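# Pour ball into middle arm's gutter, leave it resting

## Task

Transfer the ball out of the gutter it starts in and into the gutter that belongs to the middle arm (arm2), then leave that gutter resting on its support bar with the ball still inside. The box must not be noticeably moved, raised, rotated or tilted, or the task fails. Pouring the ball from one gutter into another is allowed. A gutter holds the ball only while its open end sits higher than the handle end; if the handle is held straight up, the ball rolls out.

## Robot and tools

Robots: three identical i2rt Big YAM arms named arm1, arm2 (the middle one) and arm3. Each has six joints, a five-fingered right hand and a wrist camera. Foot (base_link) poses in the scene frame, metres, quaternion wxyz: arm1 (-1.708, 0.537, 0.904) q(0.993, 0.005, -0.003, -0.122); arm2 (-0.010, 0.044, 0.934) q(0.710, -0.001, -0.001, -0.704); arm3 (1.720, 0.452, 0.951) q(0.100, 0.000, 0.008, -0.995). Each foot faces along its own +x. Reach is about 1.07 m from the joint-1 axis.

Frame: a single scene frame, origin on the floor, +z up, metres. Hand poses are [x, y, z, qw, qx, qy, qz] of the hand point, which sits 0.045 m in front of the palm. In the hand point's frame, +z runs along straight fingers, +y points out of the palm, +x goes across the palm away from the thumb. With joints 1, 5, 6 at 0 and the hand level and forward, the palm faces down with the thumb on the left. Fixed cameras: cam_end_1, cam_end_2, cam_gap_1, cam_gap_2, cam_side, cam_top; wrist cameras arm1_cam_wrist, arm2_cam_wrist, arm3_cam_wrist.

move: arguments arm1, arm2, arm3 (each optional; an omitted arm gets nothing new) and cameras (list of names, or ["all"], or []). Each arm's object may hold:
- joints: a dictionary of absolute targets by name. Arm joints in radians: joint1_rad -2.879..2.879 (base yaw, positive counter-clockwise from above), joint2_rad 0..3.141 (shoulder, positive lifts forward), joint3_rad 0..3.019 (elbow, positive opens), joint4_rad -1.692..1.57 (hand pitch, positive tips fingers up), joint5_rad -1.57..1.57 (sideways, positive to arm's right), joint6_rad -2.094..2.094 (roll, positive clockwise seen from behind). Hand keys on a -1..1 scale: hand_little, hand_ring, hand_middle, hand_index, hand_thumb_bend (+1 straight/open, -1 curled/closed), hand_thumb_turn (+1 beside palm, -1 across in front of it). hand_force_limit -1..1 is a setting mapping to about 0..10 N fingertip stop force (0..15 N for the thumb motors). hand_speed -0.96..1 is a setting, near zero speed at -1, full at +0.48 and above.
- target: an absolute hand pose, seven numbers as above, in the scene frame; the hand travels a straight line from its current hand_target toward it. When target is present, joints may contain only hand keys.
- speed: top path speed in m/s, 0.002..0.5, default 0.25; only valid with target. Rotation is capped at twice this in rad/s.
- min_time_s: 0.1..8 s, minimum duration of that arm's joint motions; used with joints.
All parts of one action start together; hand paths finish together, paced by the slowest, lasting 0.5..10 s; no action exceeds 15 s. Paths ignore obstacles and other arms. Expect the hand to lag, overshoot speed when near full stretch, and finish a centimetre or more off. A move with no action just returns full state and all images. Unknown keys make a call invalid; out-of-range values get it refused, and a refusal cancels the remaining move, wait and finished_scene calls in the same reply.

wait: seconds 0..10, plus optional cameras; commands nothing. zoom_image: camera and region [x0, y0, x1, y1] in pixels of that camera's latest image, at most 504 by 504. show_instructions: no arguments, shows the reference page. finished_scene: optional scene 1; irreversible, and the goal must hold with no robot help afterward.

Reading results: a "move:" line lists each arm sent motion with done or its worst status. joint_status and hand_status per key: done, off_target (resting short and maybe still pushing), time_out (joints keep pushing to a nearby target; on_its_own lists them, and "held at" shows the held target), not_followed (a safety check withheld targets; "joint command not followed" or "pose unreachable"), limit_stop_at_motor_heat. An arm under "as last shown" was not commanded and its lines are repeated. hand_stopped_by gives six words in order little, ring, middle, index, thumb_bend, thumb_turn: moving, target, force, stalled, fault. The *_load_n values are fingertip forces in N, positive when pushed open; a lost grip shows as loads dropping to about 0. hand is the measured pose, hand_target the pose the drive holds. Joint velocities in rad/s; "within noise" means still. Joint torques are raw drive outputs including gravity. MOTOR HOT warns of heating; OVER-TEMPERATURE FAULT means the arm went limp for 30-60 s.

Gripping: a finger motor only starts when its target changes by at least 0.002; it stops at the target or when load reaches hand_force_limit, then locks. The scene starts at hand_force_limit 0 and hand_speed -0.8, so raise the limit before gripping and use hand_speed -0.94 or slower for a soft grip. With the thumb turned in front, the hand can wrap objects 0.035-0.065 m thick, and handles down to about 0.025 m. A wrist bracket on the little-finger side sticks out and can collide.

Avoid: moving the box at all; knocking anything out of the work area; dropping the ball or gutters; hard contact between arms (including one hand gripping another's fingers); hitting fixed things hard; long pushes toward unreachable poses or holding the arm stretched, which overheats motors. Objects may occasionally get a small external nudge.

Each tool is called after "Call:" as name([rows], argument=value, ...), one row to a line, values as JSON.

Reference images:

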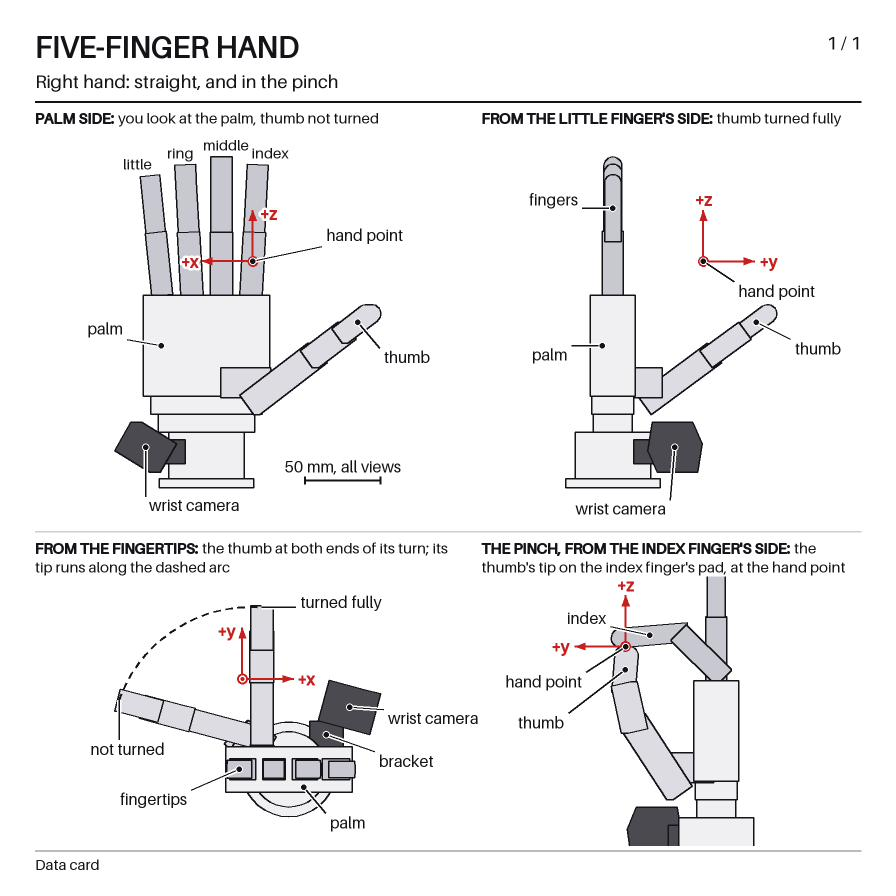

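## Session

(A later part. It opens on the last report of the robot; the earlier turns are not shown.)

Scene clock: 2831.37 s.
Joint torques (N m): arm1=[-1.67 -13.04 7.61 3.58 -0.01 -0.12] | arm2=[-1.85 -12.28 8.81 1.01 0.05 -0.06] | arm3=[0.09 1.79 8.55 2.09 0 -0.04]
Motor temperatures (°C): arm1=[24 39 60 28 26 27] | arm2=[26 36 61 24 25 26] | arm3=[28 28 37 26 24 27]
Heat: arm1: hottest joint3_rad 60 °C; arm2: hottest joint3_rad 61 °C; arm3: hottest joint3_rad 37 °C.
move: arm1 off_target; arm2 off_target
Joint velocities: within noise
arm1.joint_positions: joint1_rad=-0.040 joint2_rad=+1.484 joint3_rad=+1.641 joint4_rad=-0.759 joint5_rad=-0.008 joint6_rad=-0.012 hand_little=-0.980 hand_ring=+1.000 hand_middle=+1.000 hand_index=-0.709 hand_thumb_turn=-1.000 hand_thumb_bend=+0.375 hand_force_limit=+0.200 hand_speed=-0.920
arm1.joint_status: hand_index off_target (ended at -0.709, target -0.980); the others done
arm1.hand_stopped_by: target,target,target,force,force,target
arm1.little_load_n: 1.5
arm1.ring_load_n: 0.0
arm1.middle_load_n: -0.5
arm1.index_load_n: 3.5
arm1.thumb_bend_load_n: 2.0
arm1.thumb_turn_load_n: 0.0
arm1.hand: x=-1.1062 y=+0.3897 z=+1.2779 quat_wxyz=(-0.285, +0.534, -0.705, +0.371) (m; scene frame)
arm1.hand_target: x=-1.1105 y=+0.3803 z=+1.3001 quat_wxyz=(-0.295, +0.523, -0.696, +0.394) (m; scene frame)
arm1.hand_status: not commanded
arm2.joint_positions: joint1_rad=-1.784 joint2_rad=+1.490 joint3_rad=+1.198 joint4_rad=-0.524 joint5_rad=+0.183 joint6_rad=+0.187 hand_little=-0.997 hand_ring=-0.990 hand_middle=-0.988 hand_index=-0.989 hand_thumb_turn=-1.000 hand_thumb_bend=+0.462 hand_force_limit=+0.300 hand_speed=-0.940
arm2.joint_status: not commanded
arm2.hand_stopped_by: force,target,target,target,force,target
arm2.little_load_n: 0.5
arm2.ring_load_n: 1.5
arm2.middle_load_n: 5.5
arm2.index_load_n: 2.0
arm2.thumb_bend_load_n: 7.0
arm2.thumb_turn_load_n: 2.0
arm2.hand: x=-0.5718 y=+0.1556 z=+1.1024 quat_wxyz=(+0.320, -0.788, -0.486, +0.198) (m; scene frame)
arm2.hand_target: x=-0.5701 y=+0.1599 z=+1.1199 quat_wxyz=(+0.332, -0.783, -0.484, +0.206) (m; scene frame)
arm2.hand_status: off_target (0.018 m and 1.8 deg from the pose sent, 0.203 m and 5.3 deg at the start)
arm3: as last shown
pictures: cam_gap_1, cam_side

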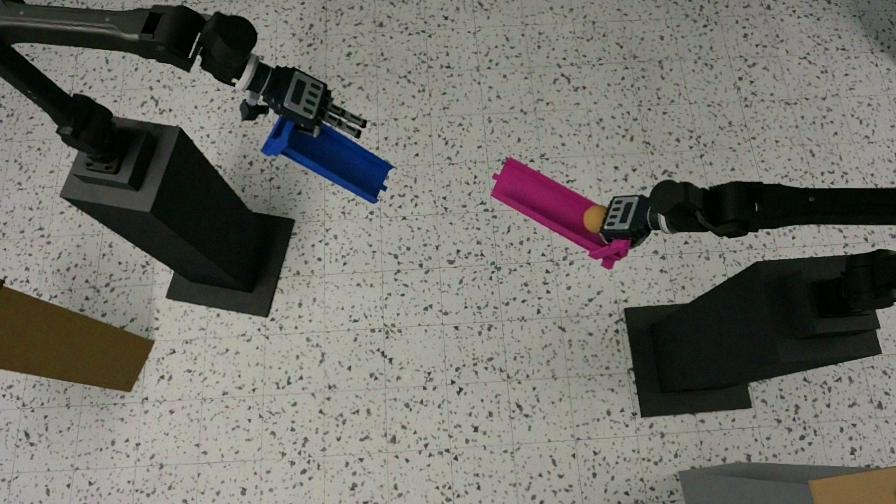

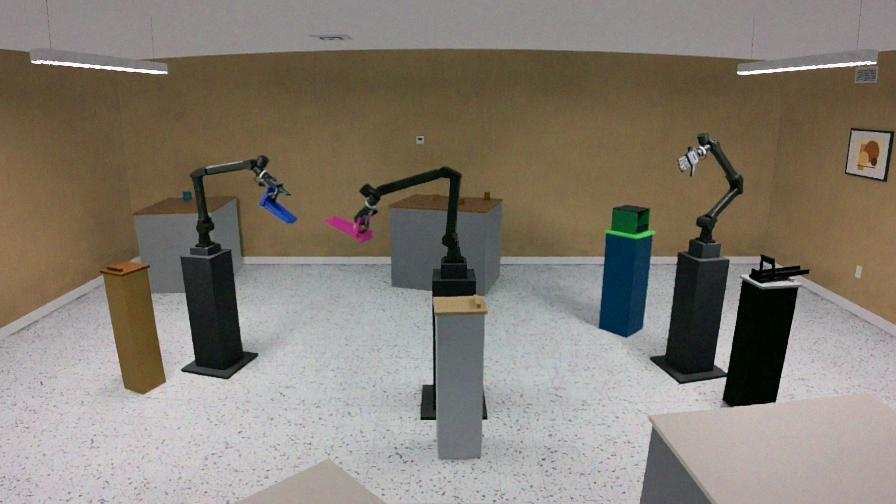

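Call:
move(arm1={"joints": {"hand_middle": -0.98, "hand_ring": -0.98, "hand_force_limit": 0.1, "hand_speed": -0.88}}, cameras=["cam_side", "arm1_cam_wrist"])

Call:
zoom_image(camera="cam_side", region=[230, 130, 350, 240])

Scene clock: 2851.97 s.
Joint torques (N m): arm1=[-1.38 -12.28 7.84 3.44 -0.05 -0.18] | arm2=[-1.61 -12.16 8.84 1.01 0.05 -0.08] | arm3=[0.26 1.9 8.57 2.4 0.07 -0.07]
Motor temperatures (°C): arm1=[24 39 58 28 26 27] | arm2=[26 35 56 24 25 26] | arm3=[28 28 37 26 24 27]
Heat: arm1: hottest joint3_rad 58 °C; arm2: hottest joint3_rad 56 °C; arm3: hottest joint3_rad 37 °C.
move: arm1 off_target
Joint velocities: within noise
arm1.joint_positions: joint1_rad=-0.040 joint2_rad=+1.484 joint3_rad=+1.641 joint4_rad=-0.759 joint5_rad=-0.008 joint6_rad=-0.012 hand_little=-0.980 hand_ring=-0.837 hand_middle=-0.357 hand_index=-0.710 hand_thumb_turn=-1.000 hand_thumb_bend=+0.375 hand_force_limit=+0.100 hand_speed=-0.880
arm1.joint_status: hand_ring off_target (ended at -0.837, target -0.980); hand_middle off_target (ended at -0.357, target -0.980); the others done
arm1.hand_stopped_by: target,force,force,force,force,target
arm1.little_load_n: 0.0
arm1.ring_load_n: 6.5
arm1.middle_load_n: 7.0
arm1.index_load_n: 0.0
arm1.thumb_bend_load_n: 4.0
arm1.thumb_turn_load_n: 1.0
arm1.hand: x=-1.1062 y=+0.3897 z=+1.2779 quat_wxyz=(-0.285, +0.534, -0.705, +0.371) (m; scene frame)
arm1.hand_target: x=-1.1105 y=+0.3803 z=+1.3001 quat_wxyz=(-0.295, +0.523, -0.696, +0.394) (m; scene frame)
arm1.hand_status: not commanded
arm2: as last shown
arm2.little_load_n: 0.0
arm2.thumb_turn_load_n: 2.5
arm2.hand: x=-0.5718 y=+0.1557 z=+1.1024 quat_wxyz=(+0.320, -0.788, -0.487, +0.198) (m; scene frame)
arm2.hand_target: x=-0.5700 y=+0.1599 z=+1.1199 quat_wxyz=(+0.332, -0.783, -0.484, +0.206) (m; scene frame)
arm3.joint_positions: joint1_rad=+0.242 joint2_rad=+0.635 joint3_rad=+1.359 joint4_rad=-1.149 joint5_rad=-0.046 joint6_rad=-1.300 hand_little=+1.000 hand_ring=+1.000 hand_middle=+1.000 hand_index=+1.000 hand_thumb_turn=+1.000 hand_thumb_bend=+1.000 hand_force_limit=+0.000 hand_speed=-0.800
arm3.joint_status: not commanded
arm3.hand_stopped_by: target,target,target,target,target,target
arm3.little_load_n: 0.0
arm3.ring_load_n: 0.0
arm3.middle_load_n: 0.0
arm3.index_load_n: 0.0
arm3.thumb_bend_load_n: 0.0
arm3.thumb_turn_load_n: 0.0
arm3.hand: x=+1.4583 y=+0.3654 z=+1.4599 quat_wxyz=(+0.501, +0.088, -0.837, +0.201) (m; scene frame)
arm3.hand_target: x=+1.4596 y=+0.3658 z=+1.4719 quat_wxyz=(+0.511, +0.088, -0.830, +0.204) (m; scene frame)
arm3.hand_status: not commanded
pictures: arm1_cam_wrist, cam_side
camera_calibration:
arm1_cam_wrist: T_world_to_cam=[[-0.568689, -0.103999, -0.815951, 0.457066], [-0.302348, 0.948961, 0.0897737, -0.816665], [0.764969, 0.297755, -0.571108, 1.57051], [0, 0, 0, 1]] pos_world=[-1.18838, 0.354891, 1.34319]

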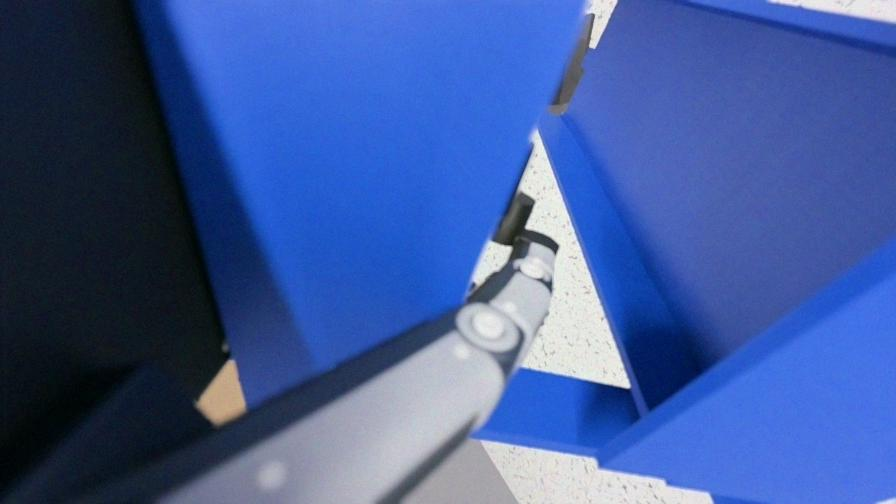

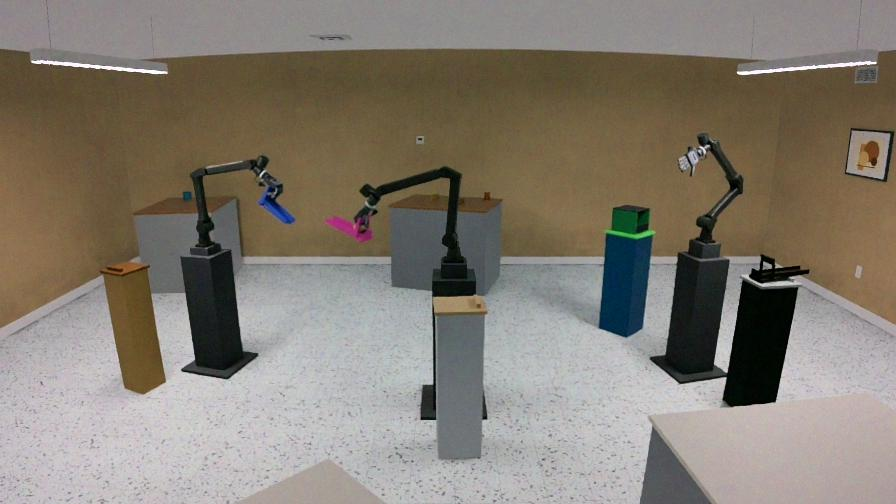

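Scaled by 4.200.

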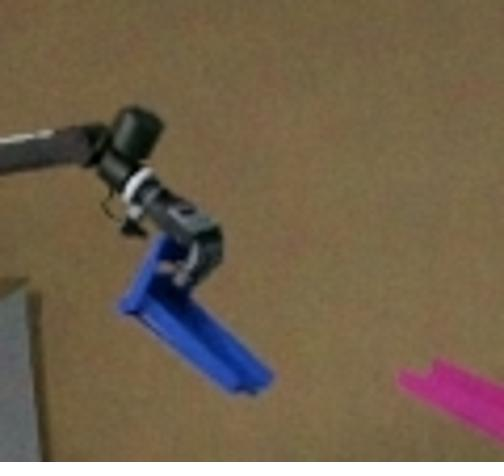

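Call:
move(arm1={"joints": {"hand_thumb_bend": 0.7, "hand_middle": -0.99, "hand_ring": -0.99, "hand_index": -0.99, "hand_little": -0.99, "hand_force_limit": 0.3, "hand_speed": -0.85}}, cameras=["cam_side", "arm1_cam_wrist"])

Call:
zoom_image(camera="cam_side", region=[230, 130, 350, 240])

Scene clock: 2867.33 s.
Joint torques (N m): arm1=[-1.32 -12.63 7.54 3.52 -0.03 -0.17] | arm2=[-1.55 -12.22 8.84 0.99 0.05 -0.08] | arm3=[0.85 2.43 8.47 2.3 0.02 -0.07]
Motor temperatures (°C): arm1=[24 39 57 28 26 27] | arm2=[26 35 53 24 25 26] | arm3=[28 28 37 26 24 27]
Heat: arm1: hottest joint3_rad 57 °C; arm2: hottest joint3_rad 53 °C; arm3: hottest joint3_rad 37 °C.
move: arm1 off_target
Joint velocities: within noise
arm1.joint_positions: joint1_rad=-0.040 joint2_rad=+1.484 joint3_rad=+1.641 joint4_rad=-0.759 joint5_rad=-0.008 joint6_rad=-0.012 hand_little=-0.990 hand_ring=-0.847 hand_middle=-0.358 hand_index=-0.748 hand_thumb_turn=-1.000 hand_thumb_bend=+0.700 hand_force_limit=+0.300 hand_speed=-0.850
arm1.joint_status: hand_ring off_target (ended at -0.847, target -0.990); hand_middle off_target (ended at -0.358, target -0.990); hand_index off_target (ended at -0.748, target -0.990); the others done
arm1.hand_stopped_by: target,force,force,force,target,target
arm1.little_load_n: 0.0
arm1.ring_load_n: 1.0
arm1.middle_load_n: 0.0
arm1.index_load_n: 0.5
arm1.thumb_bend_load_n: 0.5
arm1.thumb_turn_load_n: 0.5
arm1.hand: x=-1.1061 y=+0.3897 z=+1.2780 quat_wxyz=(-0.285, +0.534, -0.704, +0.371) (m; scene frame)
arm1.hand_target: x=-1.1105 y=+0.3803 z=+1.3001 quat_wxyz=(-0.295, +0.523, -0.696, +0.394) (m; scene frame)
arm1.hand_status: not commanded
arm2, arm3: as last shown
arm2.middle_load_n: 5.0
arm2.thumb_turn_load_n: 2.0
pictures: arm1_cam_wrist, cam_side
camera_calibration:
arm1_cam_wrist: T_world_to_cam=[[-0.56836, -0.104096, -0.816169, 0.457923], [-0.302369, 0.948977, 0.0895271, -0.816342], [0.765206, 0.297667, -0.570836, 1.57043], [0, 0, 0, 1]] pos_world=[-1.18828, 0.354891, 1.34329]

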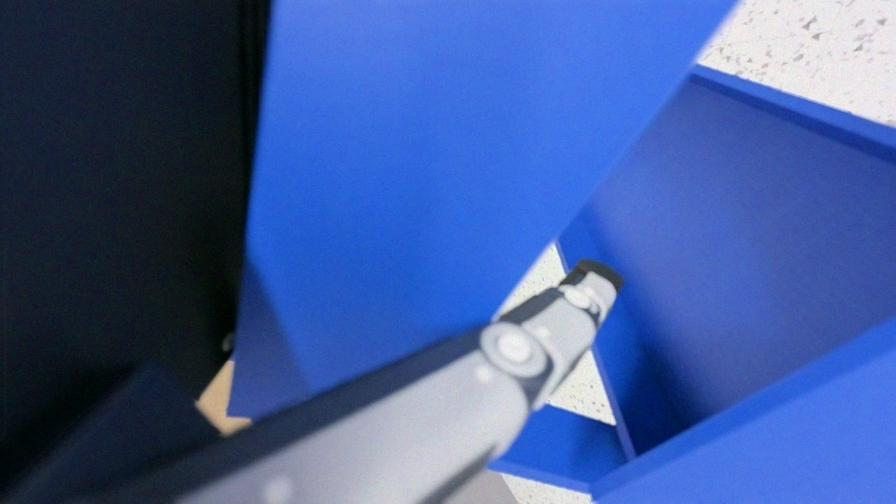

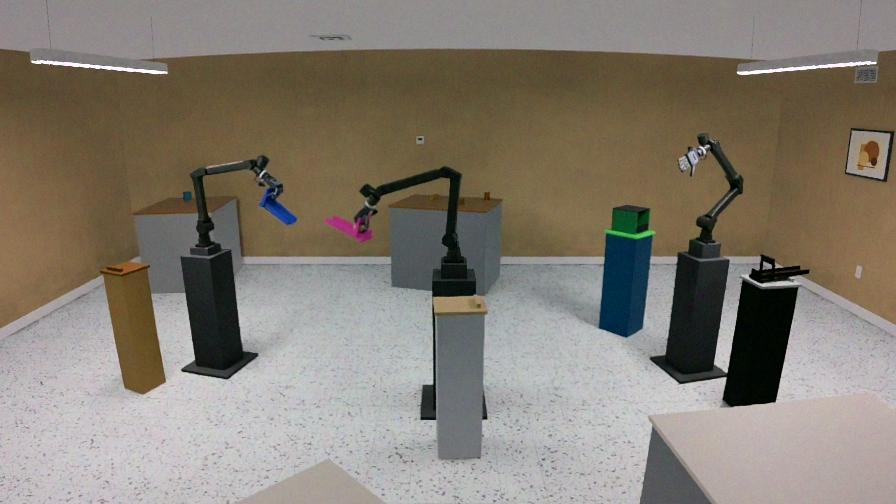

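Scaled by 4.200.

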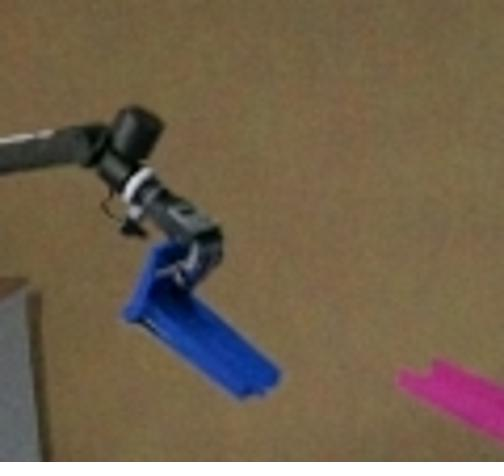

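Call:
move(arm1={"joints": {"hand_middle": -1, "hand_ring": -1, "hand_index": -1, "hand_force_limit": 0.5, "hand_speed": -0.93}}, cameras=["cam_side", "arm1_cam_wrist"])

Call:
zoom_image(camera="cam_side", region=[230, 130, 350, 240])

Scene clock: 2879.67 s.
Joint torques (N m): arm1=[-1.08 -12.45 7.65 3.6 -0.03 -0.19] | arm2=[-1.55 -12.22 8.84 1.01 0.05 -0.07] | arm3=[0.91 1.61 8.49 2.26 0.08 -0.05]
Motor temperatures (°C): arm1=[24 39 56 28 26 27] | arm2=[26 35 52 24 25 26] | arm3=[28 28 37 26 24 27]
Heat: arm1: hottest joint3_rad 56 °C; arm2: hottest joint3_rad 52 °C; arm3: hottest joint3_rad 37 °C.
move: arm1 off_target
Joint velocities: within noise
arm1.joint_positions: joint1_rad=-0.040 joint2_rad=+1.484 joint3_rad=+1.641 joint4_rad=-0.758 joint5_rad=-0.008 joint6_rad=-0.012 hand_little=-0.990 hand_ring=-0.997 hand_middle=-0.846 hand_index=-0.869 hand_thumb_turn=-1.000 hand_thumb_bend=+0.701 hand_force_limit=+0.500 hand_speed=-0.930
arm1.joint_status: hand_middle off_target (ended at -0.846, target -1.000); hand_index off_target (ended at -0.869, target -1.000); the others done
arm1.hand_stopped_by: target,target,force,force,target,target
arm1.little_load_n: 0.0
arm1.ring_load_n: 5.5
arm1.middle_load_n: 8.5
arm1.index_load_n: 7.5
arm1.thumb_bend_load_n: 3.0
arm1.thumb_turn_load_n: 2.5
arm1.hand: x=-1.1059 y=+0.3894 z=+1.2782 quat_wxyz=(-0.285, +0.534, -0.704, +0.371) (m; scene frame)
arm1.hand_target: x=-1.1105 y=+0.3803 z=+1.3001 quat_wxyz=(-0.295, +0.523, -0.696, +0.394) (m; scene frame)
arm1.hand_status: not commanded
arm2, arm3: as last shown
arm2.middle_load_n: 5.5
arm2.thumb_turn_load_n: 2.5
arm3.thumb_bend_load_n: 0.5
arm3.thumb_turn_load_n: -0.5
pictures: arm1_cam_wrist, cam_side
camera_calibration:
arm1_cam_wrist: T_world_to_cam=[[-0.567532, -0.104198, -0.816732, 0.45982], [-0.302187, 0.949094, 0.0889, -0.815113], [0.765892, 0.29726, -0.570128, 1.57048], [0, 0, 0, 1]] pos_world=[-1.18818, 0.35469, 1.34339]

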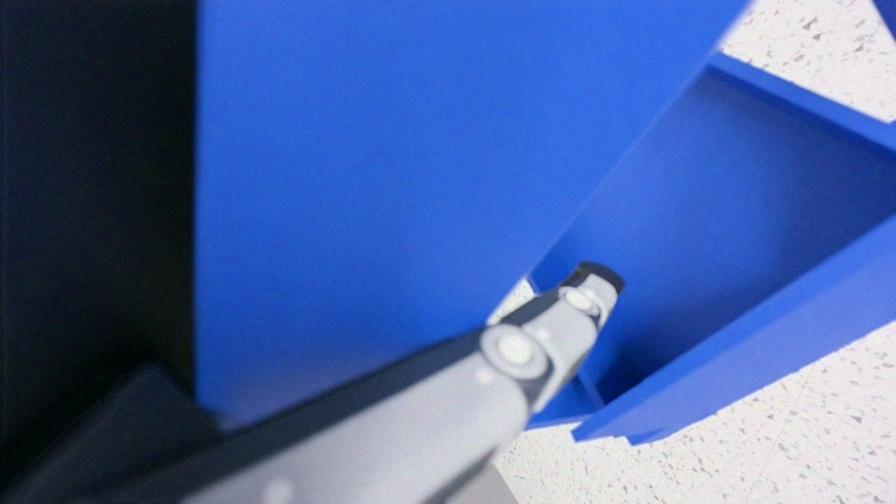

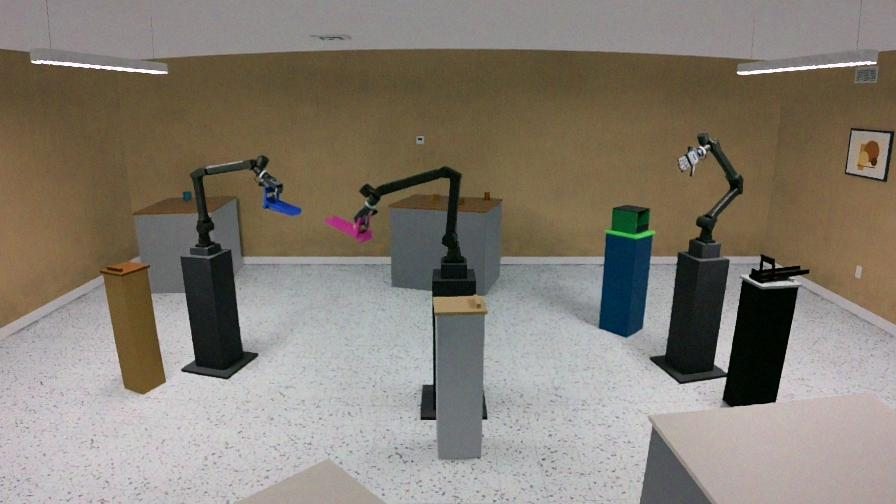

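Scaled by 4.200.

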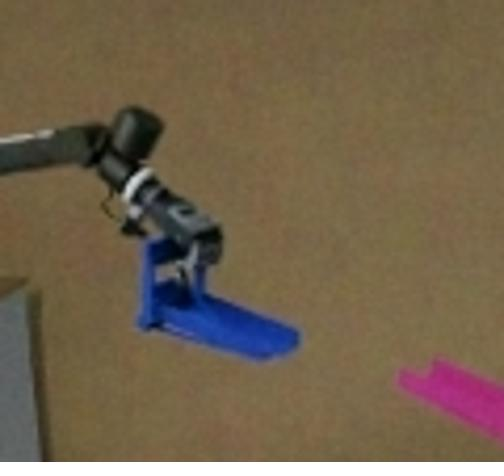

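Call:
move(arm2={"target": [-0.4597, 0.0745, 1.13, 0.020, 0.028, -0.910, 0.414], "speed": 0.15}, cameras=["cam_gap_1", "arm2_cam_wrist"])

Call:
move(arm2={"joints": {"joint1_rad": -0.30}, "min_time_s": 6}, cameras=["cam_side", "arm2_cam_wrist", "cam_top"])

Call:
zoom_image(camera="cam_side", region=[400, 200, 530, 320])

Scene clock: 2919.57 s.
Joint torques (N m): arm1=[-1.55 -13.27 7.86 3.49 -0.03 -0.18] | arm2=[-0.38 -10.99 12.49 -1.48 -0.93 -0.09] | arm3=[0.85 1.49 8.43 2.28 0.05 -0.02]
Motor temperatures (°C): arm1=[24 38 53 28 26 27] | arm2=[26 34 50 24 25 26] | arm3=[28 28 37 26 24 27]
Heat: arm1: hottest joint3_rad 53 °C; arm2: hottest joint3_rad 50 °C; arm3: hottest joint3_rad 37 °C.
move: arm2 off_target
Joint velocities: within noise
arm1, arm3: as last shown
arm2.joint_positions: joint1_rad=-1.862 joint2_rad=+1.676 joint3_rad=+1.457 joint4_rad=-1.663 joint5_rad=-0.807 joint6_rad=-2.000 hand_little=-0.997 hand_ring=-0.990 hand_middle=-0.988 hand_index=-0.989 hand_thumb_turn=-1.000 hand_thumb_bend=+0.462 hand_force_limit=+0.300 hand_speed=-0.940
arm2.joint_status: not commanded
arm2.hand_stopped_by: force,target,target,target,force,target
arm2.little_load_n: 0.0
arm2.ring_load_n: 1.0
arm2.middle_load_n: 5.5
arm2.index_load_n: 2.0
arm2.thumb_bend_load_n: 6.5
arm2.thumb_turn_load_n: 2.5
arm2.hand: x=-0.4399 y=+0.0724 z=+1.1074 quat_wxyz=(+0.002, +0.006, -0.910, +0.414) (m; scene frame)
arm2.hand_target: x=-0.4581 y=+0.0739 z=+1.1298 quat_wxyz=(+0.027, +0.025, -0.911, +0.410) (m; scene frame)
arm2.hand_status: off_target (0.030 m and 3.3 deg from the pose sent, 0.141 m and 118.8 deg at the start; a joint's target at an end of its range on 27 of 233 steps)
arm3.thumb_bend_load_n: 0.0
arm3.thumb_turn_load_n: 0.0
pictures: arm2_cam_wrist, cam_gap_1
camera_calibration:
arm2_cam_wrist: T_world_to_cam=[[-0.233367, 0.664537, -0.709881, 0.636876], [0.844874, 0.499976, 0.190295, 0.124438], [0.481381, -0.555351, -0.678128, 1.11946], [0, 0, 0, 1]] pos_world=[-0.495397, 0.136252, 1.18757]

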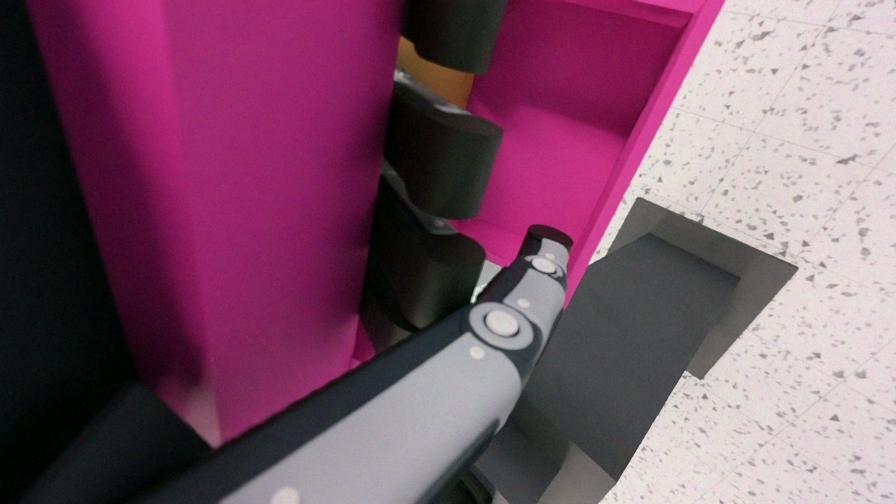

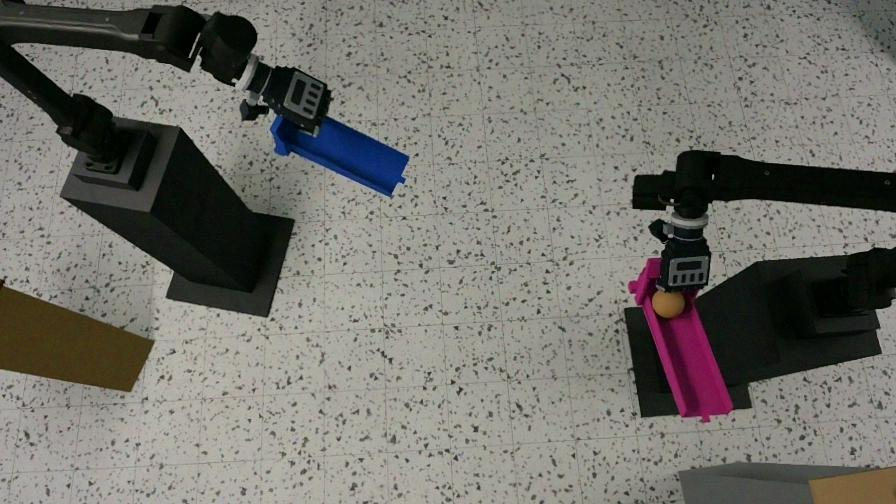

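Scene clock: 2926.00 s.
Joint torques (N m): arm1=[-1.14 -13.39 7.8 3.56 -0.06 -0.15] | arm2=[-0.73 -11.11 12.45 -1.51 -0.98 -0.07] | arm3=[0.85 2.26 8.38 2.11 0.05 -0.1]
Motor temperatures (°C): arm1=[24 38 53 28 26 27] | arm2=[26 34 51 24 26 26] | arm3=[28 28 37 26 24 27]
Heat: arm1: hottest joint3_rad 53 °C; arm2: hottest joint3_rad 51 °C; arm3: hottest joint3_rad 37 °C.
move: arm2 done
Joint velocities: within noise
arm1, arm3: as last shown
arm1.index_load_n: 7.0
arm2.joint_positions: joint1_rad=-0.302 joint2_rad=+1.676 joint3_rad=+1.457 joint4_rad=-1.663 joint5_rad=-0.806 joint6_rad=-2.001 hand_little=-0.997 hand_ring=-0.990 hand_middle=-0.988 hand_index=-0.989 hand_thumb_turn=-1.000 hand_thumb_bend=+0.462 hand_force_limit=+0.300 hand_speed=-0.940
arm2.joint_status: all done
arm2.hand_stopped_by: force,target,target,target,force,target
arm2.little_load_n: 0.5
arm2.ring_load_n: 1.0
arm2.middle_load_n: 5.5
arm2.index_load_n: 2.5
arm2.thumb_bend_load_n: 7.0
arm2.thumb_turn_load_n: 2.5
arm2.hand: x=-0.0427 y=-0.3848 z=+1.1080 quat_wxyz=(-0.288, +0.646, -0.643, +0.295) (m; scene frame)
arm2.hand_target: x=-0.0463 y=-0.4029 z=+1.1305 quat_wxyz=(-0.266, +0.658, -0.632, +0.310) (m; scene frame)
arm2.hand_status: not commanded
arm3.ring_load_n: 0.5
pictures: arm2_cam_wrist, cam_side, cam_top
camera_calibration:
arm2_cam_wrist: T_world_to_cam=[[-0.669793, -0.228407, -0.706546, 0.667891], [-0.491241, 0.849834, 0.190959, 0.0941489], [0.55683, 0.474987, -0.681416, 1.07814], [0, 0, 0, 1]] pos_world=[-0.106744, -0.439563, 1.18858]

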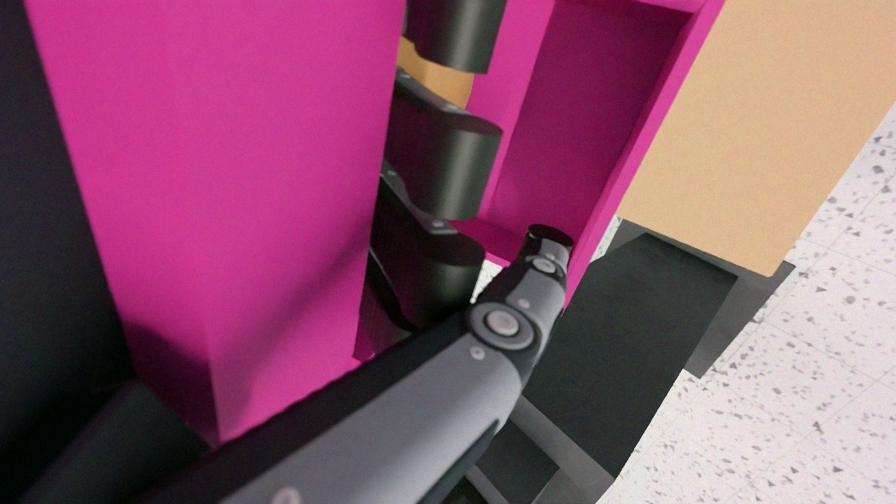

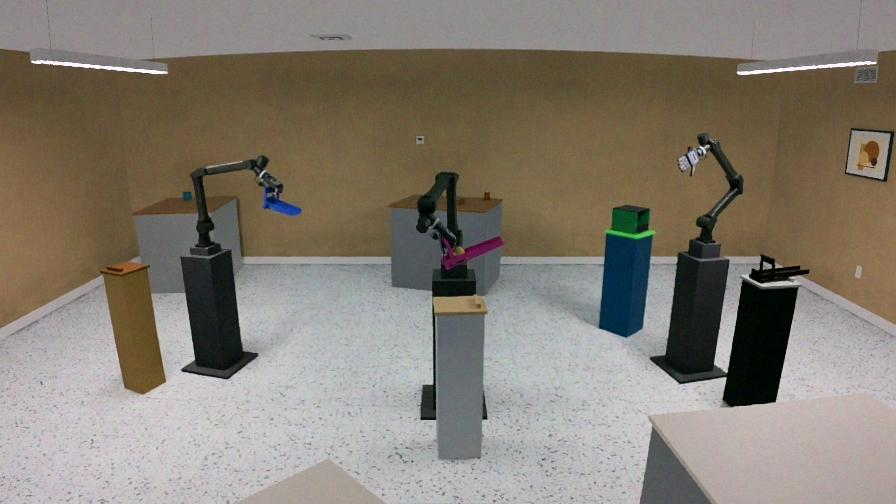

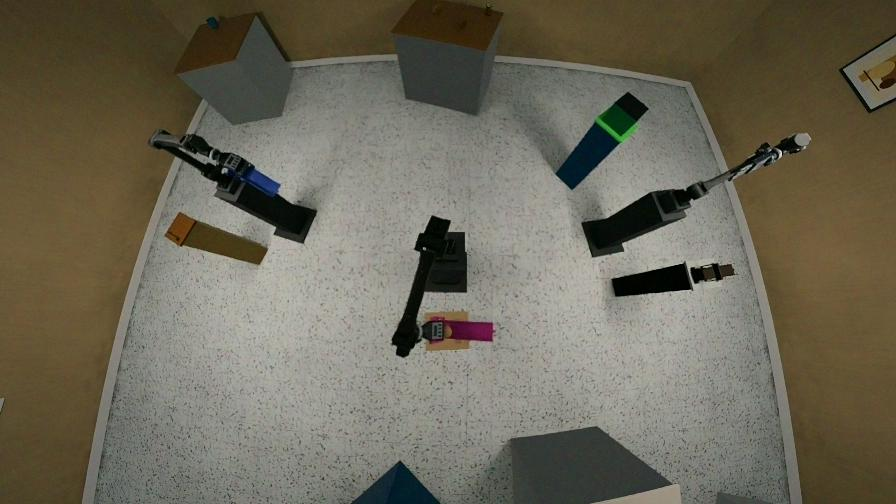

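Scaled by 3.877.

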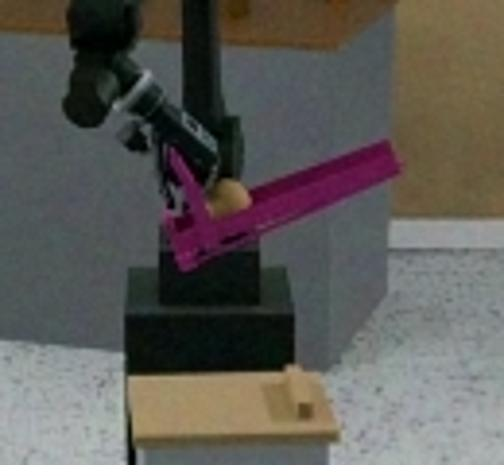

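Call:
move(arm2={"target": [-0.064, -0.430, 0.975, 0.3199, -0.6558, 0.6147, -0.2998], "speed": 0.08}, cameras=["cam_side", "cam_top", "cam_end_1"])

Call:
zoom_image(camera="cam_side", region=[410, 230, 530, 320])

Call:
zoom_image(camera="cam_top", region=[400, 290, 520, 370])

Call:
zoom_image(camera="cam_end_1", region=[520, 140, 620, 230])

Scene clock: 2981.13 s.
Joint torques (N m): arm1=[-1.2 -12.86 7.82 3.54 -0.06 -0.26] | arm2=[-1.61 -13.74 7.8 -0.85 -0.94 -0.07] | arm3=[0.21 2.14 8.53 2.07 0.06 -0.06]
Motor temperatures (°C): arm1=[24 38 52 28 26 27] | arm2=[26 34 56 24 26 26] | arm3=[28 28 37 26 24 27]
Heat: arm1: hottest joint3_rad 52 °C; arm2: hottest joint3_rad 56 °C; arm3: hottest joint3_rad 37 °C.
move: arm2 off_target
Joint velocities: within noise
arm1, arm3: as last shown
arm1.index_load_n: 7.5
arm2.joint_positions: joint1_rad=-0.313 joint2_rad=+1.967 joint3_rad=+1.457 joint4_rad=-1.505 joint5_rad=-0.808 joint6_rad=-2.092 hand_little=-0.997 hand_ring=-0.990 hand_middle=-0.988 hand_index=-0.989 hand_thumb_turn=-1.000 hand_thumb_bend=+0.462 hand_force_limit=+0.300 hand_speed=-0.940
arm2.joint_status: not commanded
arm2.hand_stopped_by: force,target,target,target,force,target
arm2.little_load_n: 0.5
arm2.ring_load_n: 1.5
arm2.middle_load_n: 5.5
arm2.index_load_n: 2.0
arm2.thumb_bend_load_n: 7.0
arm2.thumb_turn_load_n: 2.5
arm2.hand: x=-0.0579 y=-0.4193 z=+0.9686 quat_wxyz=(-0.327, +0.645, -0.629, +0.284) (m; scene frame)
arm2.hand_target: x=-0.0637 y=-0.4298 z=+0.9752 quat_wxyz=(-0.313, +0.651, -0.625, +0.296) (m; scene frame)
arm2.hand_status: off_target (0.014 m and 2.9 deg from the pose sent, 0.142 m and 5.0 deg at the start; a joint's target at an end of its range on 36 of 77 steps)
arm3.ring_load_n: 0.0
pictures: cam_end_1, cam_side, cam_top

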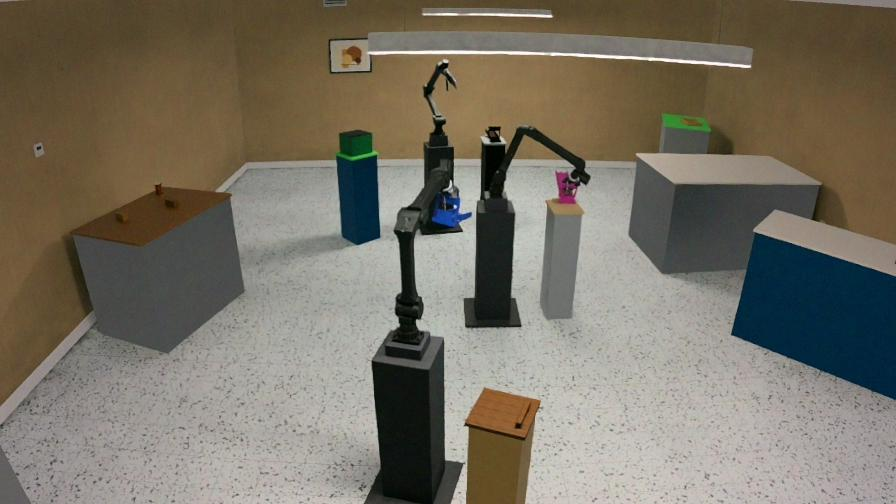

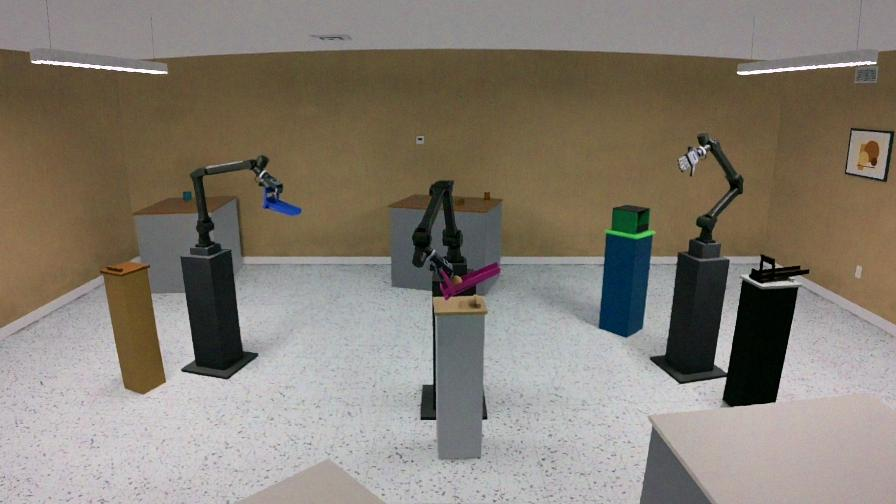

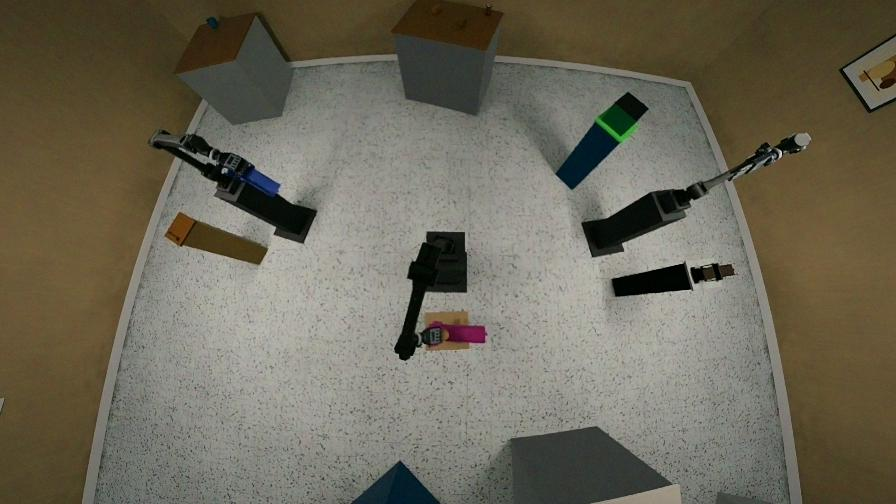

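Scaled by 4.200.

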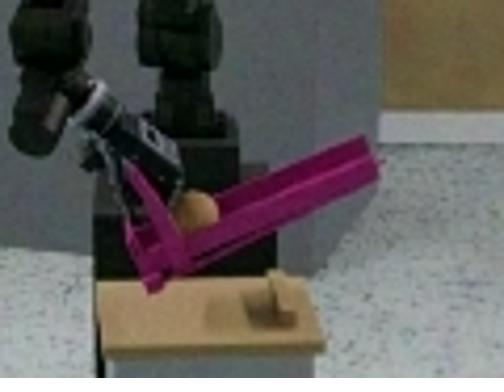

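Scaled by 4.200.

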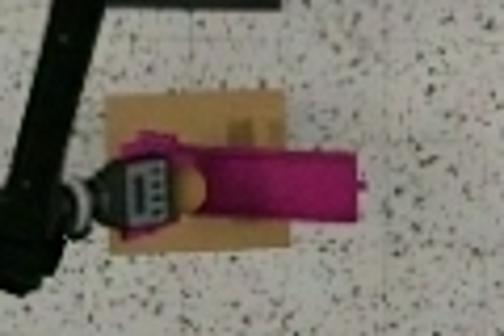

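Scaled by 5.040.

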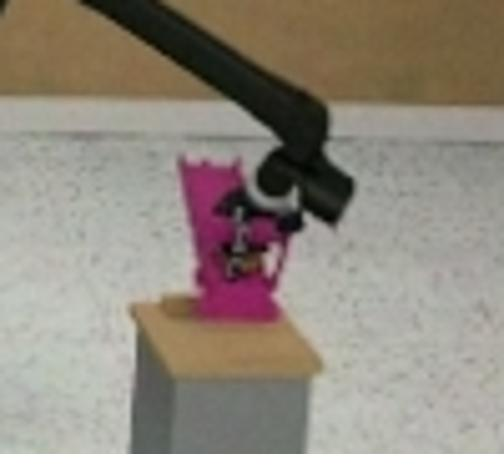

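Call:
move(arm2={"target": [-0.067, -0.430, 0.956, 0.2500, -0.6777, 0.6488, -0.2393], "speed": 0.06}, cameras=["cam_side", "cam_top", "arm2_cam_wrist"])

Call:
zoom_image(camera="cam_side", region=[410, 230, 530, 320])

Call:
zoom_image(camera="cam_top", region=[400, 290, 520, 370])

Scene clock: 3021.67 s.
Joint torques (N m): arm1=[-1.73 -12.57 7.82 3.43 -0.04 -0.16] | arm2=[-0.21 -15.74 6.22 -0.55 -0.77 0.2] | arm3=[-0.21 1.55 8.25 2.11 -0.01 -0.05]
Motor temperatures (°C): arm1=[24 38 51 28 26 27] | arm2=[26 34 49 24 26 26] | arm3=[28 28 38 26 24 27]
Heat: arm1: hottest joint3_rad 51 °C; arm2: hottest joint3_rad 49 °C; arm3: hottest joint3_rad 38 °C.
move: arm2 off_target
Joint velocities: within noise
arm1, arm3: as last shown
arm1.ring_load_n: 5.0
arm2.joint_positions: joint1_rad=-0.276 joint2_rad=+1.944 joint3_rad=+1.402 joint4_rad=-1.321 joint5_rad=-0.665 joint6_rad=-1.974 hand_little=-0.997 hand_ring=-0.990 hand_middle=-0.988 hand_index=-0.989 hand_thumb_turn=-1.000 hand_thumb_bend=+0.462 hand_force_limit=+0.300 hand_speed=-0.940
arm2.joint_status: not commanded
arm2.hand_stopped_by: force,target,target,target,force,target
arm2.little_load_n: 0.0
arm2.ring_load_n: 1.0
arm2.middle_load_n: 5.5
arm2.index_load_n: 2.0
arm2.thumb_bend_load_n: 7.0
arm2.thumb_turn_load_n: 2.0
arm2.hand: x=-0.0700 y=-0.4251 z=+0.9405 quat_wxyz=(-0.264, +0.674, -0.651, +0.231) (m; scene frame)
arm2.hand_target: x=-0.0671 y=-0.4299 z=+0.9558 quat_wxyz=(-0.250, +0.678, -0.649, +0.239) (m; scene frame)
arm2.hand_status: off_target (0.017 m and 1.9 deg from the pose sent, 0.019 m and 11.1 deg at the start)
pictures: arm2_cam_wrist, cam_side, cam_top
camera_calibration:
arm2_cam_wrist: T_world_to_cam=[[-0.748545, -0.237179, -0.619215, 0.43066], [-0.498922, 0.816558, 0.290361, 0.0387841], [0.436758, 0.526288, -0.729564, 1.05706], [0, 0, 0, 1]] pos_world=[-0.11996, -0.485844, 1.0266]

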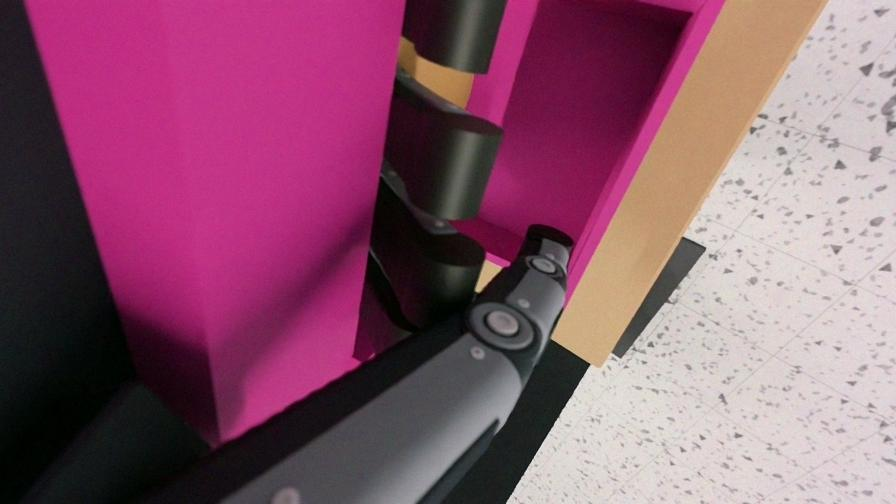

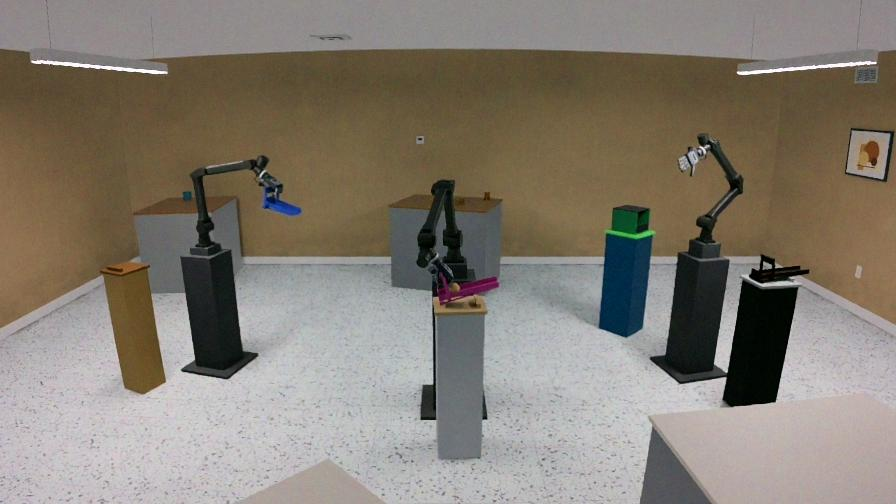

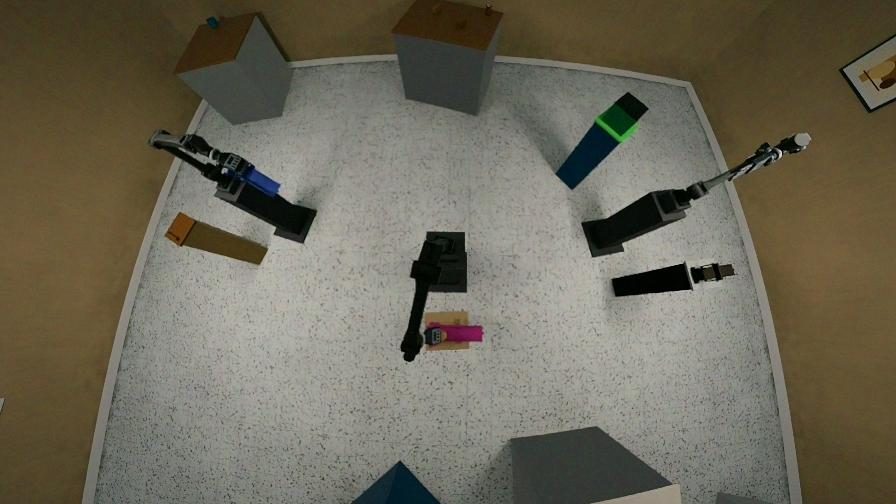

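Scaled by 4.200.

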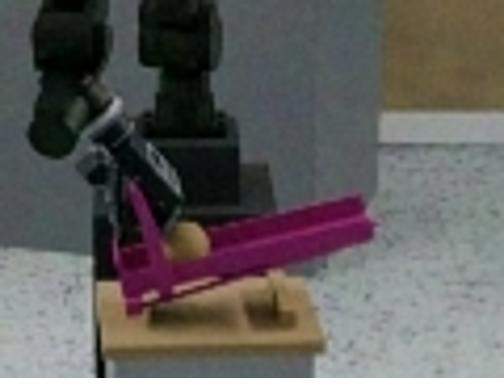

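Scaled by 4.200.

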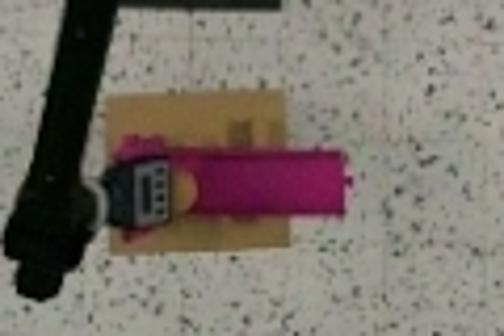

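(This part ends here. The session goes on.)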